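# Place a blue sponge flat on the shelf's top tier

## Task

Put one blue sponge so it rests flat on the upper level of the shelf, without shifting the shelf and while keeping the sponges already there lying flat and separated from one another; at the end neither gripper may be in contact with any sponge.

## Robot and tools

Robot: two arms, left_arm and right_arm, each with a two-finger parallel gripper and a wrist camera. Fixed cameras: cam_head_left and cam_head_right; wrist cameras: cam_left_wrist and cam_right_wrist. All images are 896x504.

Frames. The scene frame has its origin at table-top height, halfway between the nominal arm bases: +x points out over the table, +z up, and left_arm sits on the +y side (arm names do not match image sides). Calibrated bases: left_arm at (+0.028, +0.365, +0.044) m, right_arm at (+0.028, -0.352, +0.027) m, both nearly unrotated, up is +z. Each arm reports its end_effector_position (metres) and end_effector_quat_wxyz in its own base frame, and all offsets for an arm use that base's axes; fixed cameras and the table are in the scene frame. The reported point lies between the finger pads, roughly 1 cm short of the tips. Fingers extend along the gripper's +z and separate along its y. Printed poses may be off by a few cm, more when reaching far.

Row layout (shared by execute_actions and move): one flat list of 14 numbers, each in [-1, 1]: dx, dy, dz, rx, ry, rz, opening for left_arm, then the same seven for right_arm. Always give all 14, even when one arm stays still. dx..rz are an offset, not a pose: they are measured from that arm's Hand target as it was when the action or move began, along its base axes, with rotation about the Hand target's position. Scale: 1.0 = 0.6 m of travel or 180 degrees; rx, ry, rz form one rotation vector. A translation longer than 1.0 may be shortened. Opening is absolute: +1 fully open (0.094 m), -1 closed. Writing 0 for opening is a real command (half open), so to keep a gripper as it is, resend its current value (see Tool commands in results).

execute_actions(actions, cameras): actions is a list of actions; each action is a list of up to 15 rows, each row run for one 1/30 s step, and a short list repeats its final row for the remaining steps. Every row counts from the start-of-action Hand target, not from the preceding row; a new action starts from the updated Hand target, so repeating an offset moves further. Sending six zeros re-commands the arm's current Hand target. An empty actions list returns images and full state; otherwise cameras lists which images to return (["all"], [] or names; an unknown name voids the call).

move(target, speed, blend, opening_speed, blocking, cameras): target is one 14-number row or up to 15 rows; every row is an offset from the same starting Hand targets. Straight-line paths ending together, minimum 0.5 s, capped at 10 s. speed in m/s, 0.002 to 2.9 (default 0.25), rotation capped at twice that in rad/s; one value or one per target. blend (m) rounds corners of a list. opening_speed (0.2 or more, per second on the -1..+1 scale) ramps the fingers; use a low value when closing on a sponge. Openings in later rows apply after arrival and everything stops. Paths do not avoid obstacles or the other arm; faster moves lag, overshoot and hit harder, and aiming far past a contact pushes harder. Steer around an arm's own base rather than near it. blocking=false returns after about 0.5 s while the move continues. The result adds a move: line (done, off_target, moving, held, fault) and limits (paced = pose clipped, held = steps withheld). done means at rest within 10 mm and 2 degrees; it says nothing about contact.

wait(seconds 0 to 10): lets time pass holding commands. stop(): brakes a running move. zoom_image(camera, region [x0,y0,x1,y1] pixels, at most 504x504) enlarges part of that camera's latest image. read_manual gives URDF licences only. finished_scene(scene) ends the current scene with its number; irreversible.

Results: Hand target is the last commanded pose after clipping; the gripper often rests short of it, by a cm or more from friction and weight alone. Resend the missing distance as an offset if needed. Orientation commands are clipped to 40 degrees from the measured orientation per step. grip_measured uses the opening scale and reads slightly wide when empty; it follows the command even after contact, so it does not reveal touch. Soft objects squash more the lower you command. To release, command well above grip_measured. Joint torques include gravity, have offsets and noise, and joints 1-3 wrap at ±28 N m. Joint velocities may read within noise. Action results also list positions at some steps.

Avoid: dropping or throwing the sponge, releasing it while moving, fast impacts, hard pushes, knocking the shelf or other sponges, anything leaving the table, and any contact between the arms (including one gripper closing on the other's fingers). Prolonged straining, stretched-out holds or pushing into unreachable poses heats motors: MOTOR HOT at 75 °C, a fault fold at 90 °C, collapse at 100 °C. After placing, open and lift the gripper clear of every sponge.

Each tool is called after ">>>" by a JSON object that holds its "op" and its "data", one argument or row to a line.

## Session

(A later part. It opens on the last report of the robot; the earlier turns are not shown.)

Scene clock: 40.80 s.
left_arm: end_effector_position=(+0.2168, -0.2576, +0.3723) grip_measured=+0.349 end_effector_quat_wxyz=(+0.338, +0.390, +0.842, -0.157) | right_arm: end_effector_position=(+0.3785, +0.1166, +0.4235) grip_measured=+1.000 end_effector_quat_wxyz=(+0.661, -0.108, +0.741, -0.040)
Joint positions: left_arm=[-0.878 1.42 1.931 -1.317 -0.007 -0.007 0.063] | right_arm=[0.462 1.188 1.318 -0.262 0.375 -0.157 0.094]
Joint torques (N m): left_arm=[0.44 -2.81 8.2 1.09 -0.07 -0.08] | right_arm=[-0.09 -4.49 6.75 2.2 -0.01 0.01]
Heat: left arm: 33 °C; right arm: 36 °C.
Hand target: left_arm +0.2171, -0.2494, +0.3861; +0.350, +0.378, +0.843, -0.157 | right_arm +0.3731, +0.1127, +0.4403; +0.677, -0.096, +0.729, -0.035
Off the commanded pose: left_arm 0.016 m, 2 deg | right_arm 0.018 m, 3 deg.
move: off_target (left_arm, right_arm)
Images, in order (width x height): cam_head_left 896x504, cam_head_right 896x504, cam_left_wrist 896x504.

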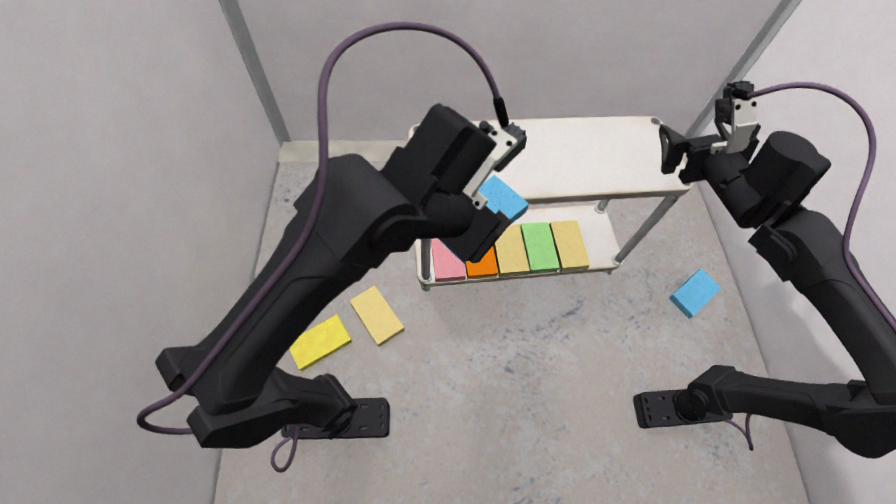

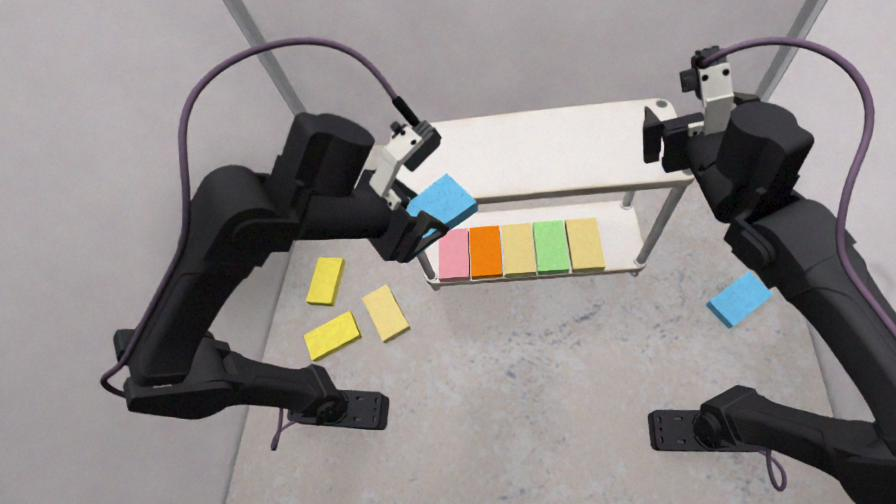

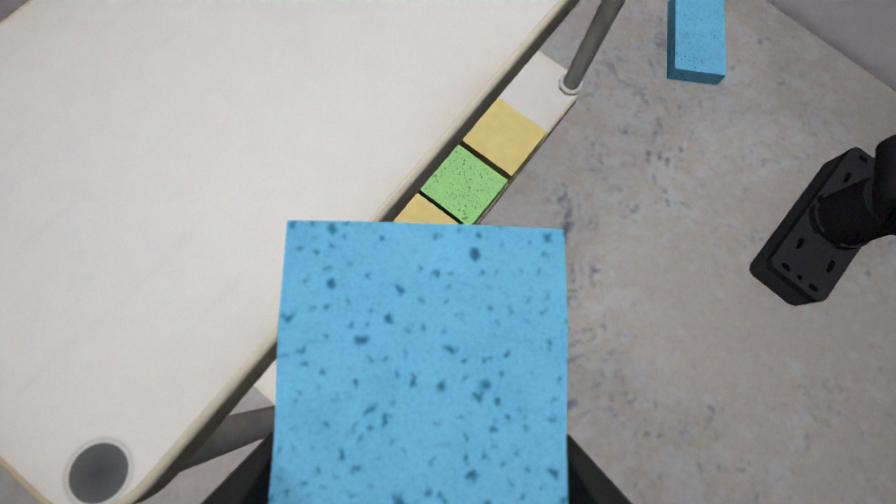

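>>> {"op": "move", "data": {
  "target": [0, 0, 0.1333, 0, 0, 0, 0.26, 0, 0, 0, 0, 0, 0, 1],
  "speed": 0.15,
  "cameras": ["cam_left_wrist"]
}}

Scene clock: 45.57 s.
left_arm: end_effector_position=(+0.2179, -0.2595, +0.4612) grip_measured=+0.349 end_effector_quat_wxyz=(+0.405, +0.376, +0.811, -0.189) | right_arm: end_effector_position=(+0.3785, +0.1166, +0.4235) grip_measured=+1.000 end_effector_quat_wxyz=(+0.661, -0.108, +0.741, -0.040)
Joint positions: left_arm=[-0.878 1.618 2.507 -1.533 -0.006 -0.007 0.063] | right_arm=[0.462 1.188 1.318 -0.262 0.375 -0.157 0.094]
Joint torques (N m): left_arm=[0.43 -2.89 5.41 1.19 -0.08 -0.06] | right_arm=[-0.1 -4.49 6.75 2.2 -0.01 0.01]
Motor temperatures (°C): left_arm=[26 29 33 29 24 27 29] | right_arm=[28 33 29 37 27 28 28]
Heat: left arm: 33 °C; right arm: 37 °C.
Hand target: left_arm +0.2171, -0.2494, +0.4661; +0.350, +0.378, +0.843, -0.157 | right_arm +0.3731, +0.1127, +0.4403; +0.677, -0.096, +0.729, -0.035
Off the commanded pose: left_arm 0.011 m, 8 deg | right_arm 0.018 m, 3 deg.
joint sent to its limit (left arm) — joint 4 (wrist pitch), lower limit. The joint targets are off in position and orientation.
move: off_target (left_arm, right_arm)
Images, in order (width x height): cam_left_wrist 896x504.

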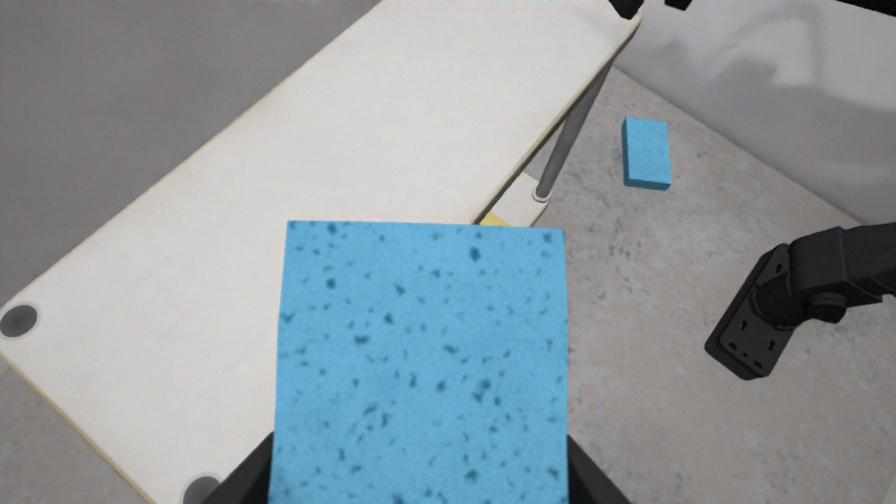

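>>> {"op": "move", "data": {
  "target": [0.262, -0.0252, -0.1102, 0, 0, 0.0728, 0.26, 0, 0, 0, 0, 0, 0, 1],
  "speed": 0.12,
  "cameras": ["cam_left_wrist", "cam_head_left", "cam_head_right"]
}}

Scene clock: 49.57 s.
left_arm: end_effector_position=(+0.3766, -0.2683, +0.3841) grip_measured=+0.349 end_effector_quat_wxyz=(+0.364, +0.281, +0.880, -0.118) | right_arm: end_effector_position=(+0.3785, +0.1166, +0.4235) grip_measured=+1.000 end_effector_quat_wxyz=(+0.661, -0.108, +0.741, -0.040)
Joint positions: left_arm=[-0.62 2.077 2.823 -1.533 0.002 -0.002 0.063] | right_arm=[0.462 1.188 1.318 -0.262 0.375 -0.157 0.094]
Joint torques (N m): left_arm=[0.44 -7.3 6.68 1.31 -0.09 -0.09] | right_arm=[-0.09 -4.49 6.74 2.2 -0.01 0.01]
Heat: left arm: 33 °C; right arm: 37 °C.
Hand target: left_arm +0.3743, -0.2645, +0.3999; +0.365, +0.279, +0.880, -0.116 | right_arm +0.3731, +0.1127, +0.4403; +0.677, -0.096, +0.729, -0.035
Off the commanded pose: left_arm 0.016 m, 0 deg | right_arm 0.018 m, 3 deg.
elbow stopped short (left arm): the move would have taken joint 3 (elbow) straighter than the controller allows.
move: off_target (left_arm, right_arm)
Images, in order (width x height): cam_head_left 896x504, cam_head_right 896x504, cam_left_wrist 896x504.

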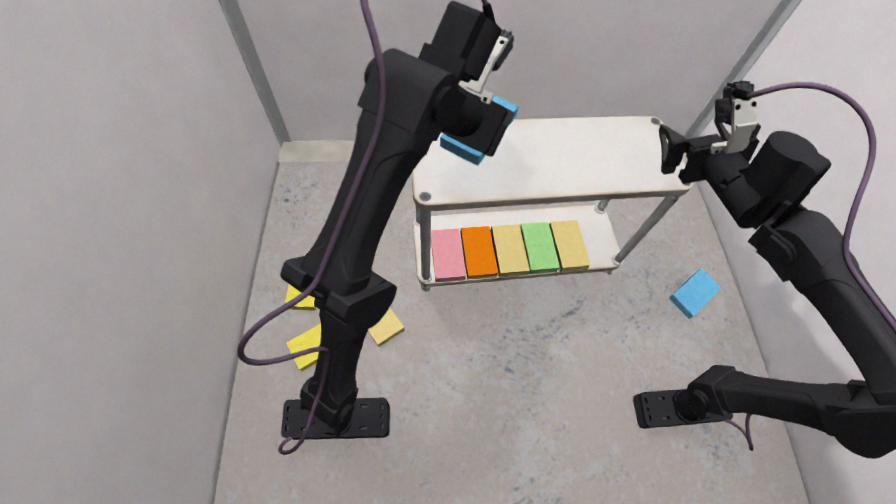

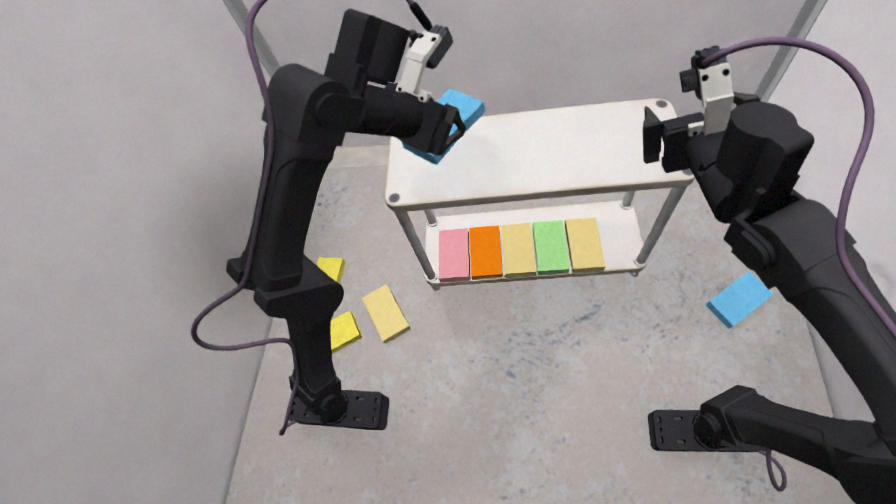

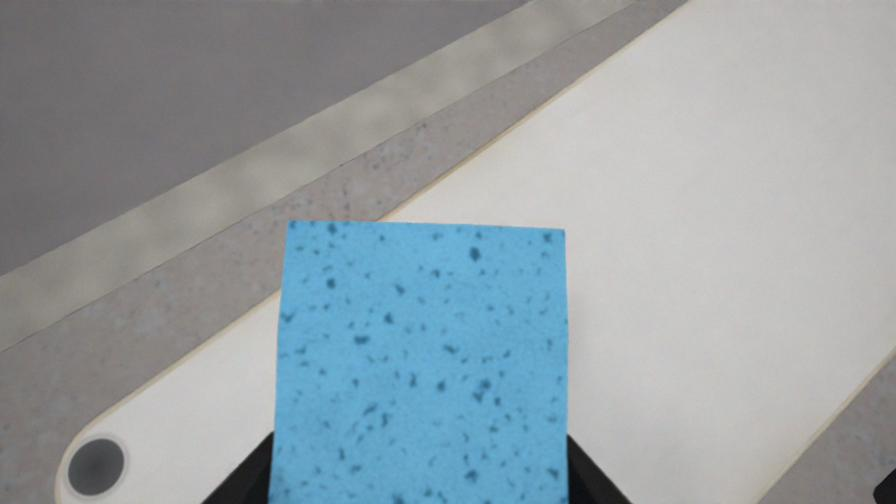

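>>> {"op": "move", "data": {
  "target": [0, 0, -0.0583, 0, 0, 0, 0.26, 0, 0, 0, 0, 0, 0, 1],
  "speed": 0.06,
  "cameras": ["cam_left_wrist", "cam_head_left", "cam_head_right"]
}}

Scene clock: 52.50 s.
left_arm: end_effector_position=(+0.3729, -0.2657, +0.3382) grip_measured=+0.349 end_effector_quat_wxyz=(+0.321, +0.286, +0.897, -0.104) | right_arm: end_effector_position=(+0.3785, +0.1166, +0.4235) grip_measured=+1.000 end_effector_quat_wxyz=(+0.661, -0.108, +0.741, -0.040)
Joint positions: left_arm=[-0.62 1.908 2.368 -1.343 0.002 -0.004 0.063] | right_arm=[0.462 1.188 1.318 -0.262 0.375 -0.157 0.094]
Joint torques (N m): left_arm=[0.43 -10.04 3.63 1.8 -0.09 -0.07] | right_arm=[-0.09 -4.51 6.75 2.2 -0.01 0.01]
Heat: left arm: 33 °C; right arm: 37 °C.
Hand target: left_arm +0.3743, -0.2645, +0.3650; +0.365, +0.279, +0.880, -0.116 | right_arm +0.3731, +0.1127, +0.4403; +0.677, -0.096, +0.729, -0.035
Off the commanded pose: left_arm 0.027 m, 6 deg | right_arm 0.018 m, 3 deg.
move: off_target (left_arm, right_arm)
Images, in order (width x height): cam_head_left 896x504, cam_head_right 896x504, cam_left_wrist 896x504.

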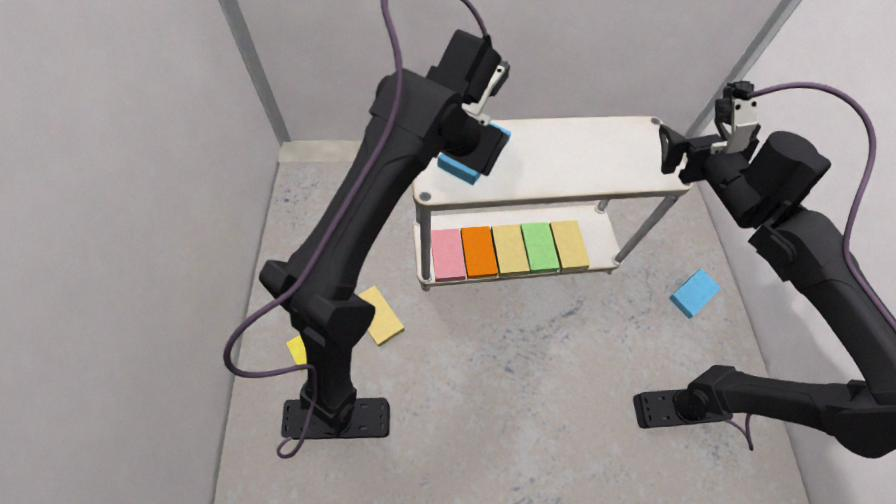

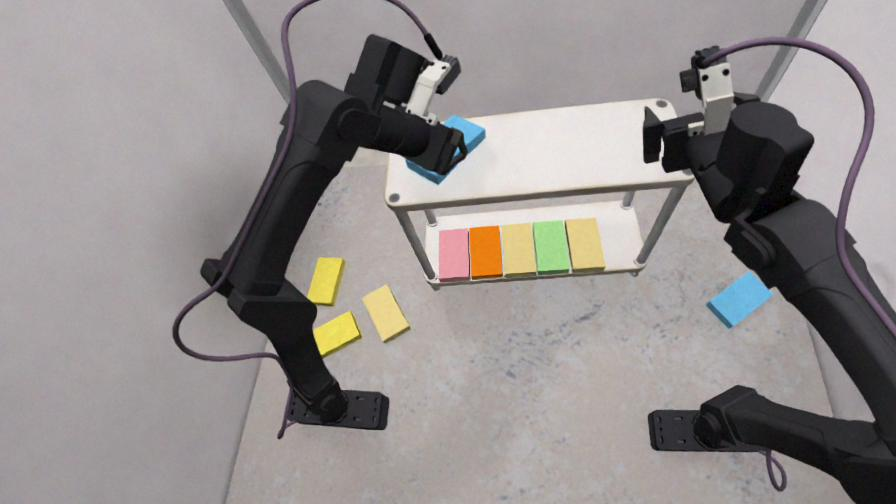

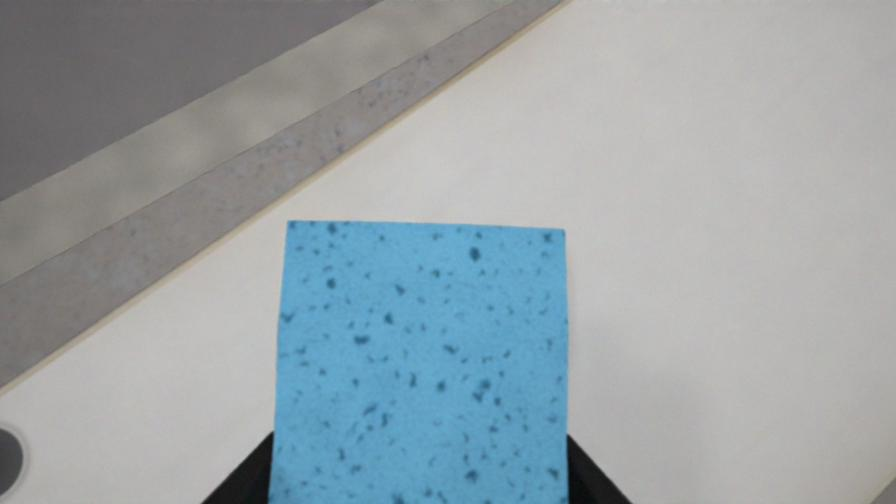

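>>> {"op": "move", "data": {
  "target": [0, 0, 0, -0.0125, -0.0175, 0, 0.26, 0, 0, 0, 0, 0, 0, 1],
  "speed": 0.06,
  "cameras": ["cam_head_left", "cam_head_right"]
}}

Scene clock: 54.77 s.
left_arm: end_effector_position=(+0.3732, -0.2659, +0.3381) grip_measured=+0.349 end_effector_quat_wxyz=(+0.351, +0.282, +0.886, -0.114) | right_arm: end_effector_position=(+0.3785, +0.1166, +0.4235) grip_measured=+1.000 end_effector_quat_wxyz=(+0.661, -0.108, +0.741, -0.040)
Joint positions: left_arm=[-0.62 1.802 2.167 -1.18 0.002 -0.004 0.063] | right_arm=[0.462 1.188 1.318 -0.262 0.375 -0.157 0.094]
Joint torques (N m): left_arm=[0.46 -9.61 3.93 1.92 -0.08 -0.06] | right_arm=[-0.09 -4.49 6.75 2.2 -0.01 0.01]
Heat: left arm: 33 °C; right arm: 38 °C.
Hand target: left_arm +0.3743, -0.2645, +0.3650; +0.395, +0.275, +0.868, -0.126 | right_arm +0.3731, +0.1127, +0.4403; +0.677, -0.096, +0.729, -0.035
Off the commanded pose: left_arm 0.027 m, 6 deg | right_arm 0.018 m, 3 deg.
move: off_target (left_arm, right_arm)
Images, in order (width x height): cam_head_left 896x504, cam_head_right 896x504.

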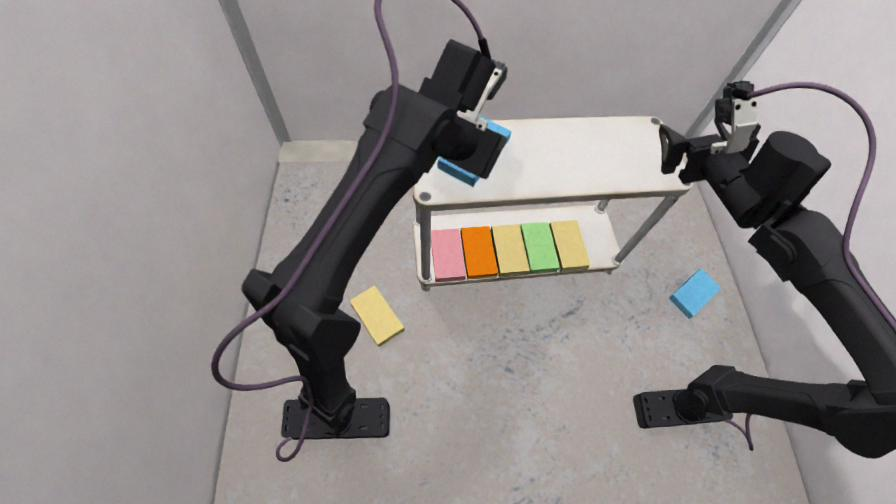

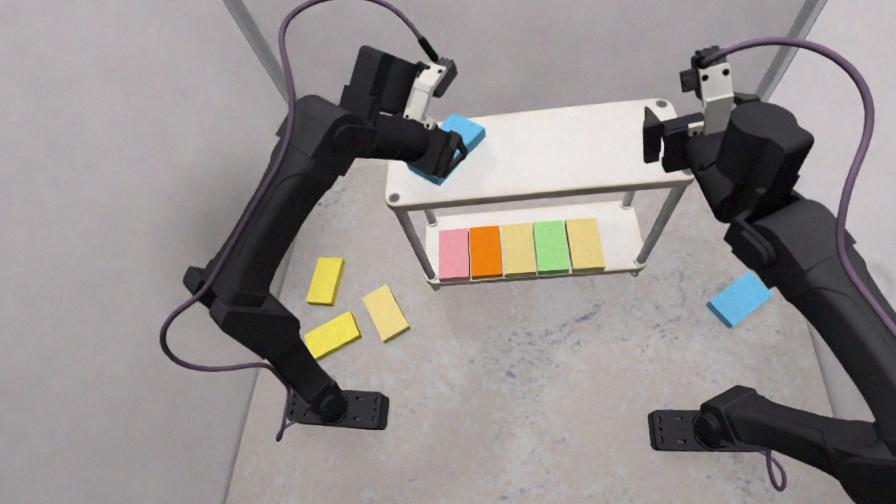

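>>> {"op": "zoom_image", "data": {
  "camera": "cam_head_left",
  "region": [400, 90, 544, 216]
}}

>>> {"op": "zoom_image", "data": {
  "camera": "cam_head_right",
  "region": [380, 90, 524, 216]
}}

Scaled by 3.500 from the camera's 896x504 image, which has a finer 1280x720 frame.

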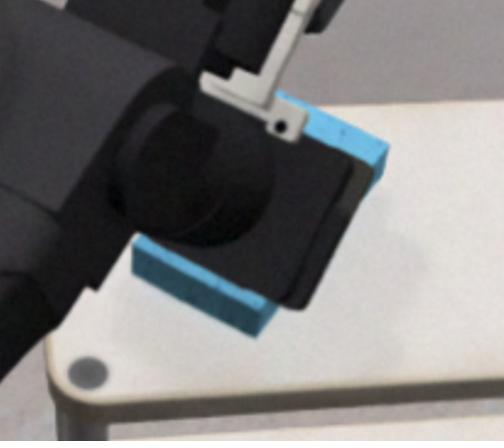

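Scaled by 3.500 from the camera's 896x504 image, which has a finer 1280x720 frame.

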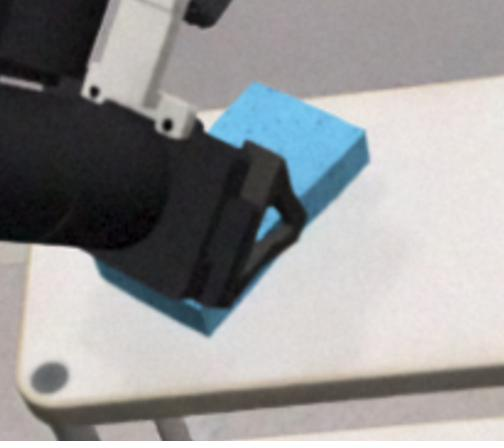

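>>> {"op": "move", "data": {
  "target": [0, 0, -0.01, 0, 0, 0, 0.26, 0, 0, 0, 0, 0, 0, 1],
  "speed": 0.03,
  "cameras": []
}}

Scene clock: 56.27 s.
left_arm: end_effector_position=(+0.3730, -0.2657, +0.3318) grip_measured=+0.349 end_effector_quat_wxyz=(+0.350, +0.283, +0.886, -0.114) | right_arm: end_effector_position=(+0.3785, +0.1166, +0.4235) grip_measured=+1.000 end_effector_quat_wxyz=(+0.661, -0.108, +0.741, -0.040)
Joint positions: left_arm=[-0.62 1.784 2.115 -1.148 0.002 -0.004 0.063] | right_arm=[0.462 1.188 1.318 -0.262 0.375 -0.157 0.094]
Joint torques (N m): left_arm=[0.49 -9.59 4.01 1.92 -0.09 -0.08] | right_arm=[-0.09 -4.51 6.75 2.2 -0.01 0.01]
Heat: left arm: 33 °C; right arm: 38 °C.
Hand target: left_arm +0.3743, -0.2645, +0.3590; +0.395, +0.275, +0.868, -0.126 | right_arm +0.3731, +0.1127, +0.4403; +0.677, -0.096, +0.729, -0.035
Off the commanded pose: left_arm 0.027 m, 6 deg | right_arm 0.018 m, 3 deg.
move: off_target (left_arm, right_arm)
No camera images: "cameras" was empty.

>>> {"op": "move", "data": {
  "target": [0, 0, -0.0067, 0, 0, 0, 0.26, 0, 0, 0, 0, 0, 0, 1],
  "speed": 0.03,
  "cameras": []
}}

Scene clock: 57.53 s.
left_arm: end_effector_position=(+0.3727, -0.2655, +0.3294) grip_measured=+0.349 end_effector_quat_wxyz=(+0.352, +0.282, +0.885, -0.115) | right_arm: end_effector_position=(+0.3785, +0.1166, +0.4235) grip_measured=+1.000 end_effector_quat_wxyz=(+0.661, -0.108, +0.741, -0.040)
Joint positions: left_arm=[-0.62 1.77 2.082 -1.125 0.002 -0.004 0.063] | right_arm=[0.462 1.188 1.318 -0.262 0.375 -0.157 0.094]
Joint torques (N m): left_arm=[0.49 -9.35 3.95 1.9 -0.1 -0.08] | right_arm=[-0.1 -4.51 6.74 2.2 -0.01 0.01]
Heat: left arm: 33 °C; right arm: 38 °C.
Hand target: left_arm +0.3743, -0.2645, +0.3549; +0.395, +0.275, +0.868, -0.126 | right_arm +0.3731, +0.1127, +0.4403; +0.677, -0.096, +0.729, -0.035
Off the commanded pose: left_arm 0.026 m, 6 deg | right_arm 0.018 m, 3 deg.
move: off_target (left_arm, right_arm)
No camera images: "cameras" was empty.

>>> {"op": "move", "data": {
  "target": [0, 0, -0.0067, 0, 0, 0, 0.26, 0, 0, 0, 0, 0, 0, 1],
  "speed": 0.03,
  "cameras": ["cam_head_left", "cam_head_right", "cam_left_wrist"]
}}

Scene clock: 58.83 s.
left_arm: end_effector_position=(+0.3730, -0.2657, +0.3295) grip_measured=+0.349 end_effector_quat_wxyz=(+0.358, +0.282, +0.883, -0.116) | right_arm: end_effector_position=(+0.3785, +0.1166, +0.4235) grip_measured=+1.000 end_effector_quat_wxyz=(+0.661, -0.108, +0.741, -0.040)
Joint positions: left_arm=[-0.62 1.754 2.053 -1.098 0.002 -0.004 0.063] | right_arm=[0.462 1.188 1.318 -0.262 0.375 -0.157 0.094]
Joint torques (N m): left_arm=[0.46 -8.83 3.81 1.87 -0.09 -0.07] | right_arm=[-0.09 -4.51 6.75 2.2 -0.01 0.01]
Heat: left arm: 32 °C; right arm: 38 °C.
Hand target: left_arm +0.3743, -0.2645, +0.3509; +0.395, +0.275, +0.868, -0.126 | right_arm +0.3731, +0.1127, +0.4403; +0.677, -0.096, +0.729, -0.035
Off the commanded pose: left_arm 0.021 m, 5 deg | right_arm 0.018 m, 3 deg.
move: off_target (left_arm, right_arm)
Images, in order (width x height): cam_head_left 896x504, cam_head_right 896x504, cam_left_wrist 896x504.

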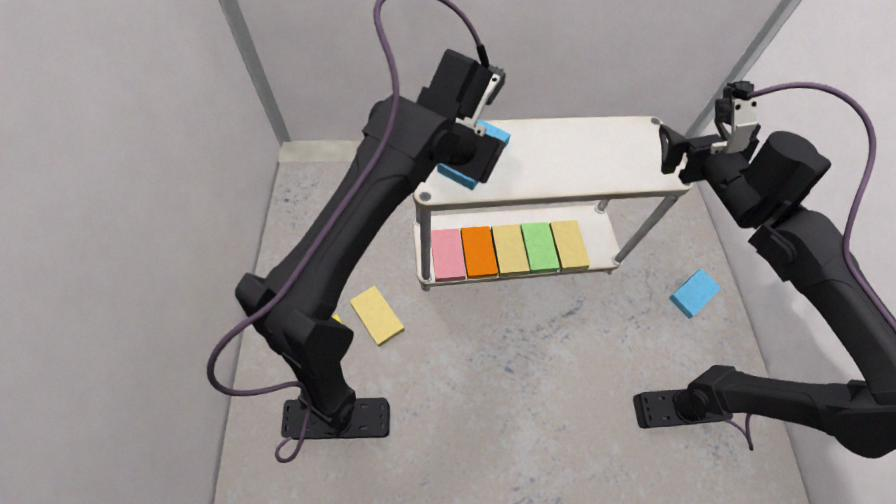

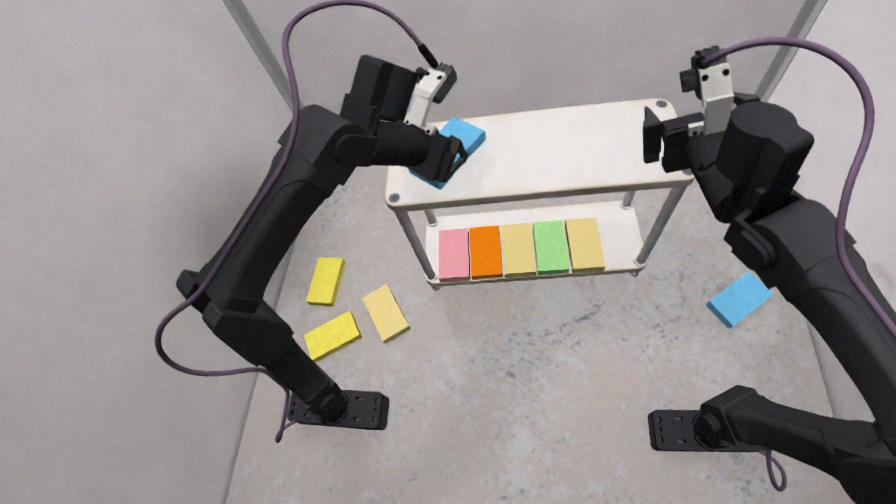

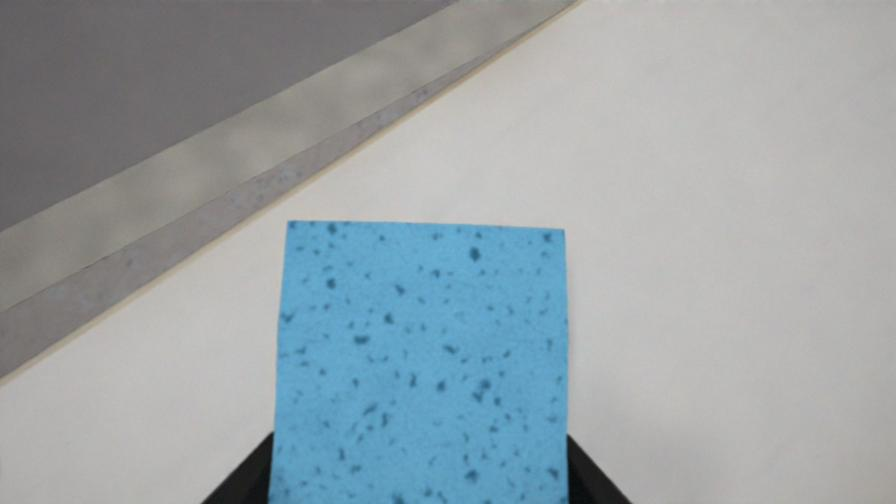

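>>> {"op": "move", "data": {
  "target": [0, 0, 0, 0.0071, 0.01, 0, 0.26, 0, 0, 0, 0, 0, 0, 1],
  "speed": 0.03,
  "cameras": ["cam_head_left", "cam_head_right"]
}}

Scene clock: 60.57 s.
left_arm: end_effector_position=(+0.3734, -0.2660, +0.3337) grip_measured=+0.349 end_effector_quat_wxyz=(+0.363, +0.281, +0.881, -0.118) | right_arm: end_effector_position=(+0.3785, +0.1166, +0.4235) grip_measured=+1.000 end_effector_quat_wxyz=(+0.661, -0.108, +0.741, -0.040)
Joint positions: left_arm=[-0.62 1.754 2.064 -1.098 0.002 -0.004 0.063] | right_arm=[0.462 1.188 1.318 -0.262 0.375 -0.157 0.094]
Joint torques (N m): left_arm=[0.47 -5.72 9.16 1.19 -0.1 -0.07] | right_arm=[-0.1 -4.51 6.74 2.2 -0.01 0.01]
Heat: left arm: 33 °C; right arm: 38 °C.
Hand target: left_arm +0.3743, -0.2645, +0.3509; +0.378, +0.277, +0.875, -0.120 | right_arm +0.3731, +0.1127, +0.4403; +0.677, -0.096, +0.729, -0.035
Off the commanded pose: left_arm 0.017 m, 2 deg | right_arm 0.018 m, 3 deg.
move: off_target (left_arm, right_arm)
Images, in order (width x height): cam_head_left 896x504, cam_head_right 896x504.

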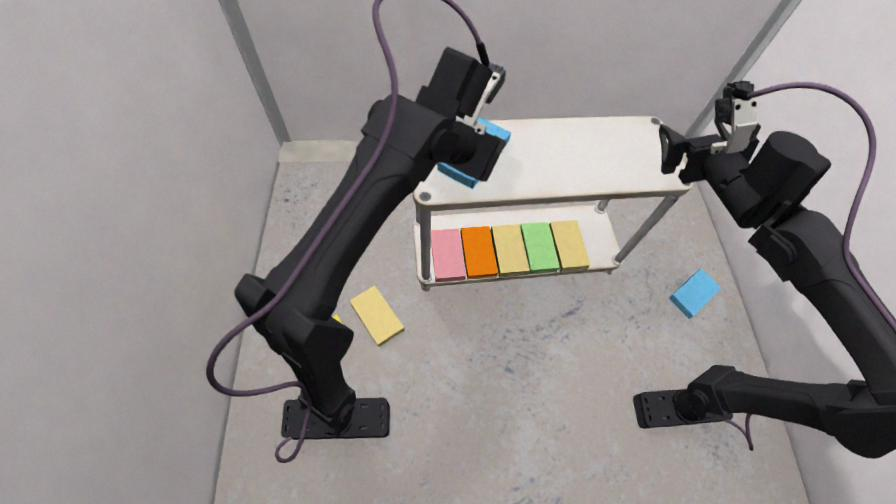

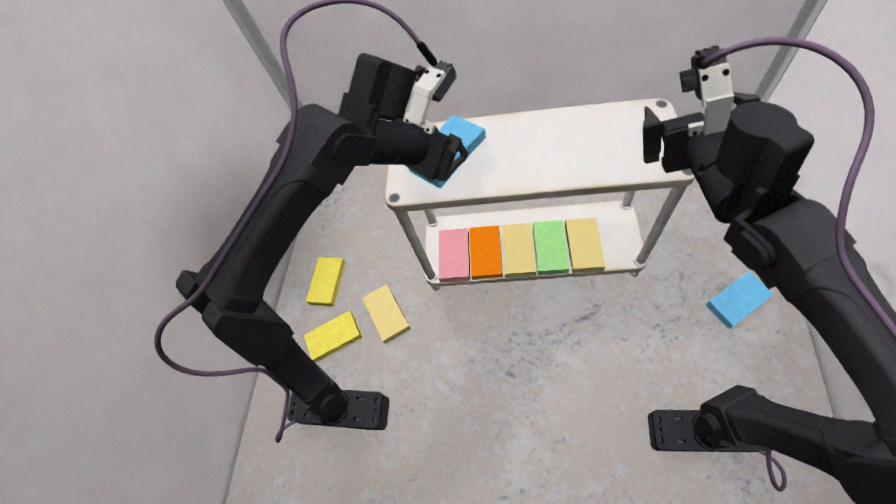

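>>> {"op": "execute_actions", "data": {
  "actions": []
}}

Scene clock: 61.70 s.
left_arm: end_effector_position=(+0.3734, -0.2660, +0.3337) grip_measured=+0.349 end_effector_quat_wxyz=(+0.363, +0.281, +0.881, -0.118) | right_arm: end_effector_position=(+0.3785, +0.1166, +0.4235) grip_measured=+1.000 end_effector_quat_wxyz=(+0.661, -0.108, +0.741, -0.040)
Joint positions: left_arm=[-0.62 1.754 2.064 -1.098 0.002 -0.004 0.063] | right_arm=[0.462 1.188 1.318 -0.262 0.375 -0.157 0.094]
Joint velocities: within noise
Joint torques (N m): left_arm=[0.42 -5.74 9.22 1.2 -0.08 -0.07] | right_arm=[-0.09 -4.49 6.75 2.2 -0.01 0.02]
Motor temperatures (°C): left_arm=[26 31 33 30 24 27 29] | right_arm=[28 33 29 38 27 28 28]
Heat: left arm: 33 °C; right arm: 38 °C.
Hand target: left_arm +0.3743, -0.2645, +0.3509; +0.378, +0.277, +0.875, -0.120 | right_arm +0.3731, +0.1127, +0.4403; +0.677, -0.096, +0.729, -0.035
Tool commands: left_gripper/opening=+0.26 right_gripper/opening=+1.0
Off the commanded pose: left_arm 0.017 m, 2 deg | right_arm 0.018 m, 3 deg.

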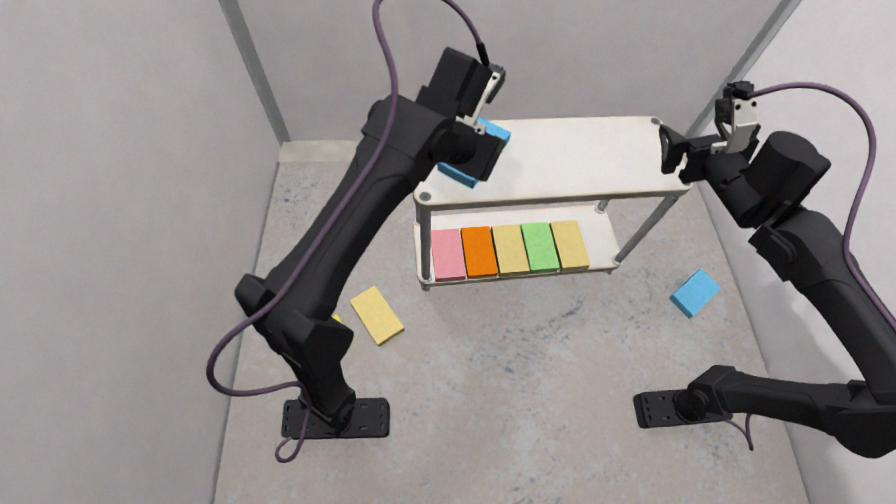

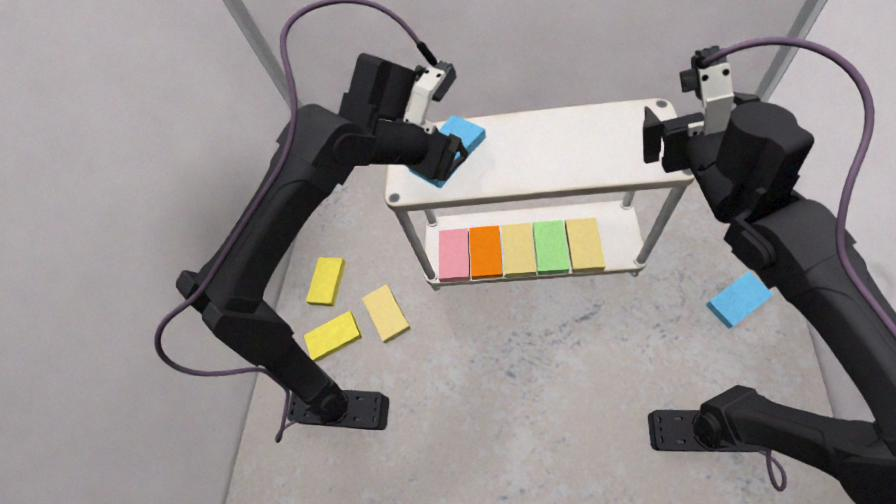

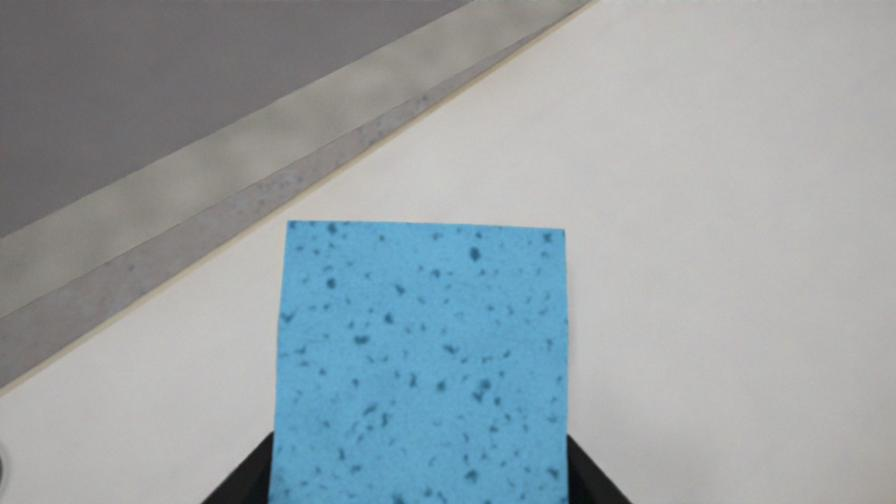

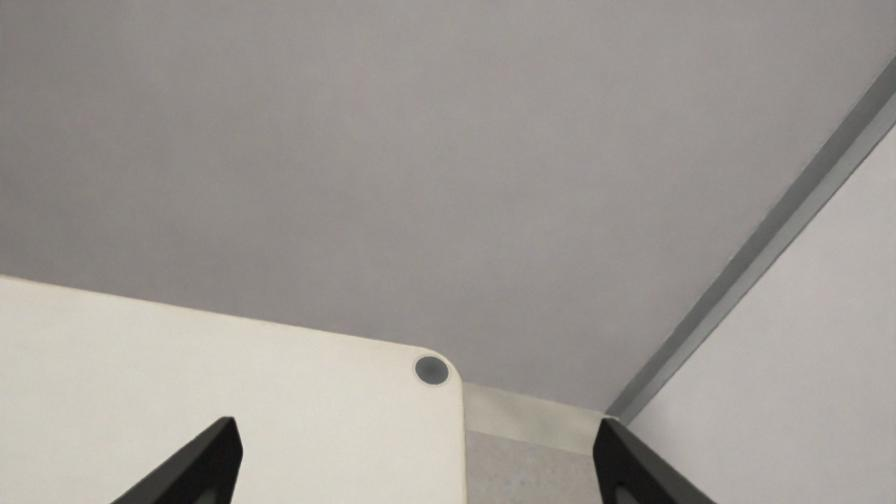

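>>> {"op": "move", "data": {
  "target": [0, 0, -0.009, 0.0033, 0.0045, 0, 0.26, 0, 0, 0, 0, 0, 0, 1.0],
  "speed": 0.03
}}

Scene clock: 62.93 s.
left_arm: end_effector_position=(+0.3747, -0.2670, +0.3304) grip_measured=+0.349 end_effector_quat_wxyz=(+0.359, +0.282, +0.882, -0.117) | right_arm: end_effector_position=(+0.3785, +0.1166, +0.4235) grip_measured=+1.000 end_effector_quat_wxyz=(+0.661, -0.108, +0.741, -0.040)
Joint positions: left_arm=[-0.62 1.762 2.064 -1.098 0.002 -0.002 0.063] | right_arm=[0.462 1.188 1.318 -0.262 0.375 -0.157 0.094]
Joint torques (N m): left_arm=[0.44 -5.9 9.03 1.12 -0.1 -0.07] | right_arm=[-0.09 -4.49 6.75 2.2 -0.01 0.01]
Heat: left arm: 33 °C; right arm: 38 °C.
Hand target: left_arm +0.3743, -0.2645, +0.3455; +0.370, +0.278, +0.878, -0.118 | right_arm +0.3731, +0.1127, +0.4403; +0.677, -0.096, +0.729, -0.035
Off the commanded pose: left_arm 0.015 m, 1 deg | right_arm 0.018 m, 3 deg.
move: off_target (left_arm, right_arm)

>>> {"op": "move", "data": {
  "target": [0, 0, -0.008, 0.0033, 0.0045, 0, 0.26, 0, 0, 0, 0, 0, 0, 1.0],
  "speed": 0.03
}}

Scene clock: 64.03 s.
left_arm: end_effector_position=(+0.3750, -0.2671, +0.3303) grip_measured=+0.349 end_effector_quat_wxyz=(+0.359, +0.282, +0.882, -0.116) | right_arm: end_effector_position=(+0.3785, +0.1166, +0.4235) grip_measured=+1.000 end_effector_quat_wxyz=(+0.661, -0.108, +0.741, -0.040)
Joint positions: left_arm=[-0.62 1.765 2.069 -1.101 0.002 -0.002 0.063] | right_arm=[0.462 1.188 1.318 -0.262 0.375 -0.157 0.094]
Joint torques (N m): left_arm=[0.47 -5.59 8.85 1.05 -0.09 -0.07] | right_arm=[-0.1 -4.49 6.74 2.2 -0.01 0.01]
Heat: left arm: 33 °C; right arm: 38 °C.
Hand target: left_arm +0.3743, -0.2645, +0.3407; +0.363, +0.280, +0.882, -0.115 | right_arm +0.3731, +0.1127, +0.4403; +0.677, -0.096, +0.729, -0.035
Off the commanded pose: left_arm 0.011 m, 1 deg | right_arm 0.018 m, 3 deg.
move: off_target (left_arm, right_arm)

>>> {"op": "move", "data": {
  "target": [0, 0, -0.007, 0.0040, 0.0055, 0, 0.26, 0, 0, 0, 0, 0, 0, 1.0],
  "speed": 0.03,
  "cameras": ["cam_left_wrist"]
}}

Scene clock: 65.20 s.
left_arm: end_effector_position=(+0.3755, -0.2675, +0.3293) grip_measured=+0.349 end_effector_quat_wxyz=(+0.354, +0.283, +0.884, -0.115) | right_arm: end_effector_position=(+0.3785, +0.1166, +0.4235) grip_measured=+1.000 end_effector_quat_wxyz=(+0.661, -0.108, +0.741, -0.040)
Joint positions: left_arm=[-0.62 1.779 2.09 -1.119 0.002 -0.002 0.063] | right_arm=[0.462 1.188 1.318 -0.262 0.375 -0.157 0.094]
Joint torques (N m): left_arm=[0.44 -5.48 8.53 0.99 -0.09 -0.07] | right_arm=[-0.1 -4.51 6.75 2.2 -0.01 0.01]
Heat: left arm: 34 °C; right arm: 38 °C.
Hand target: left_arm +0.3743, -0.2645, +0.3365; +0.353, +0.281, +0.885, -0.112 | right_arm +0.3731, +0.1127, +0.4403; +0.677, -0.096, +0.729, -0.035
Off the commanded pose: left_arm 0.008 m, 0 deg | right_arm 0.018 m, 3 deg.
move: off_target (right_arm)
Images, in order (width x height): cam_left_wrist 896x504.

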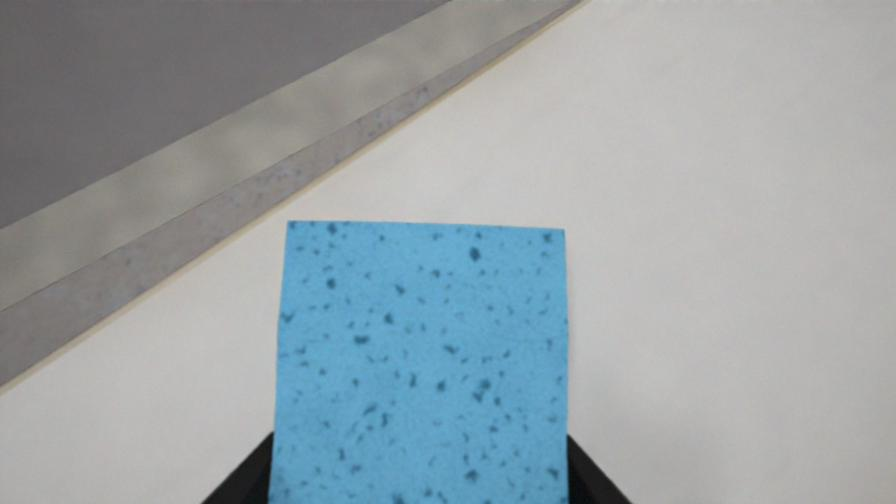

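>>> {"op": "move", "data": {
  "target": [0, 0, -0.006, 0.0042, 0.0058, 0, 0.26, 0, 0, 0, 0, 0, 0, 1.0],
  "speed": 0.03,
  "cameras": ["cam_left_wrist"]
}}

Scene clock: 66.63 s.
left_arm: end_effector_position=(+0.3757, -0.2676, +0.3287) grip_measured=+0.349 end_effector_quat_wxyz=(+0.348, +0.283, +0.886, -0.113) | right_arm: end_effector_position=(+0.3785, +0.1166, +0.4235) grip_measured=+1.000 end_effector_quat_wxyz=(+0.661, -0.108, +0.741, -0.040)
Joint positions: left_arm=[-0.62 1.796 2.119 -1.145 0.002 -0.002 0.063] | right_arm=[0.462 1.188 1.318 -0.262 0.375 -0.157 0.094]
Joint velocities: left_arm=[-0.046 -0.002 -0.002 -0.051 -0.022 -0.037 0] | right_arm=[within noise]
Joint torques (N m): left_arm=[0.44 -5.38 8.27 0.95 -0.1 -0.07] | right_arm=[-0.09 -4.49 6.75 2.19 -0.01 0.01]
Heat: left arm: 34 °C; right arm: 38 °C.
Hand target: left_arm +0.3743, -0.2645, +0.3329; +0.343, +0.282, +0.889, -0.109 | right_arm +0.3731, +0.1127, +0.4403; +0.677, -0.096, +0.729, -0.035
Off the commanded pose: left_arm 0.005 m, 1 deg | right_arm 0.018 m, 3 deg.
move: off_target (right_arm)
Images, in order (width x height): cam_left_wrist 896x504.

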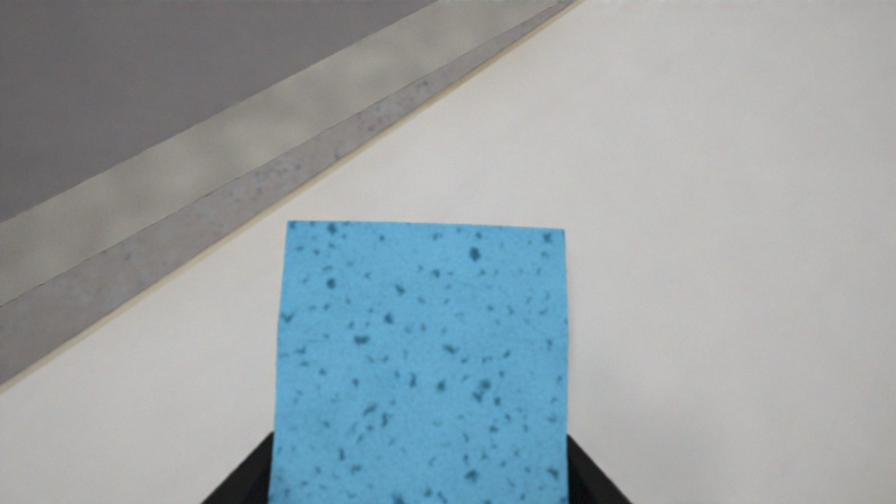

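>>> {"op": "move", "data": {
  "target": [0, 0, 0, 0, 0, 0, 0.55, 0, 0, 0, 0, 0, 0, 1.0],
  "opening_speed": 0.3,
  "cameras": ["cam_left_wrist"]
}}

Scene clock: 68.53 s.
left_arm: end_effector_position=(+0.3758, -0.2677, +0.3259) grip_measured=+0.548 end_effector_quat_wxyz=(+0.344, +0.285, +0.888, -0.111) | right_arm: end_effector_position=(+0.3785, +0.1166, +0.4235) grip_measured=+1.000 end_effector_quat_wxyz=(+0.661, -0.108, +0.741, -0.040)
Joint positions: left_arm=[-0.62 1.8 2.119 -1.15 0.002 -0.001 0.073] | right_arm=[0.462 1.188 1.318 -0.262 0.375 -0.157 0.094]
Joint torques (N m): left_arm=[0.44 -5.67 8.25 0.97 -0.1 -0.08] | right_arm=[-0.09 -4.49 6.74 2.19 -0.01 0.02]
Heat: left arm: 34 °C; right arm: 39 °C.
Hand target: left_arm +0.3743, -0.2645, +0.3329; +0.343, +0.282, +0.889, -0.109 | right_arm +0.3731, +0.1127, +0.4403; +0.677, -0.096, +0.729, -0.035
Off the commanded pose: left_arm 0.008 m, 0 deg | right_arm 0.018 m, 3 deg.
move: off_target (right_arm)
Images, in order (width x height): cam_left_wrist 896x504.

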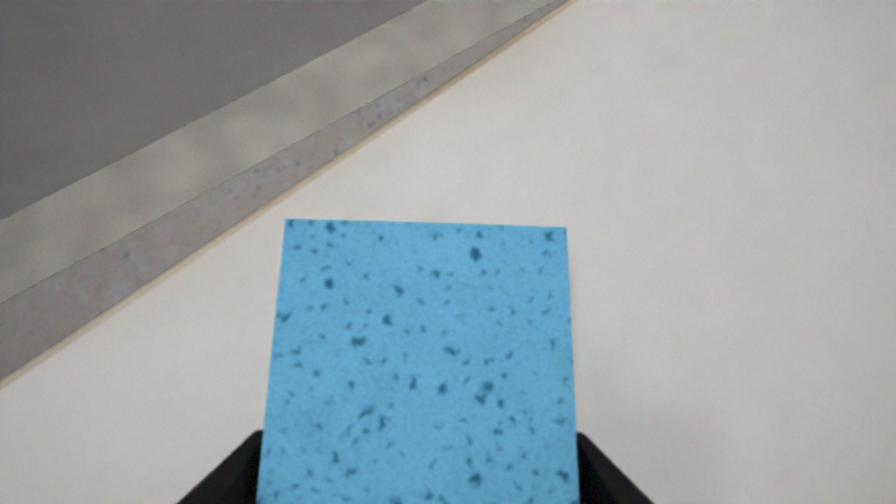

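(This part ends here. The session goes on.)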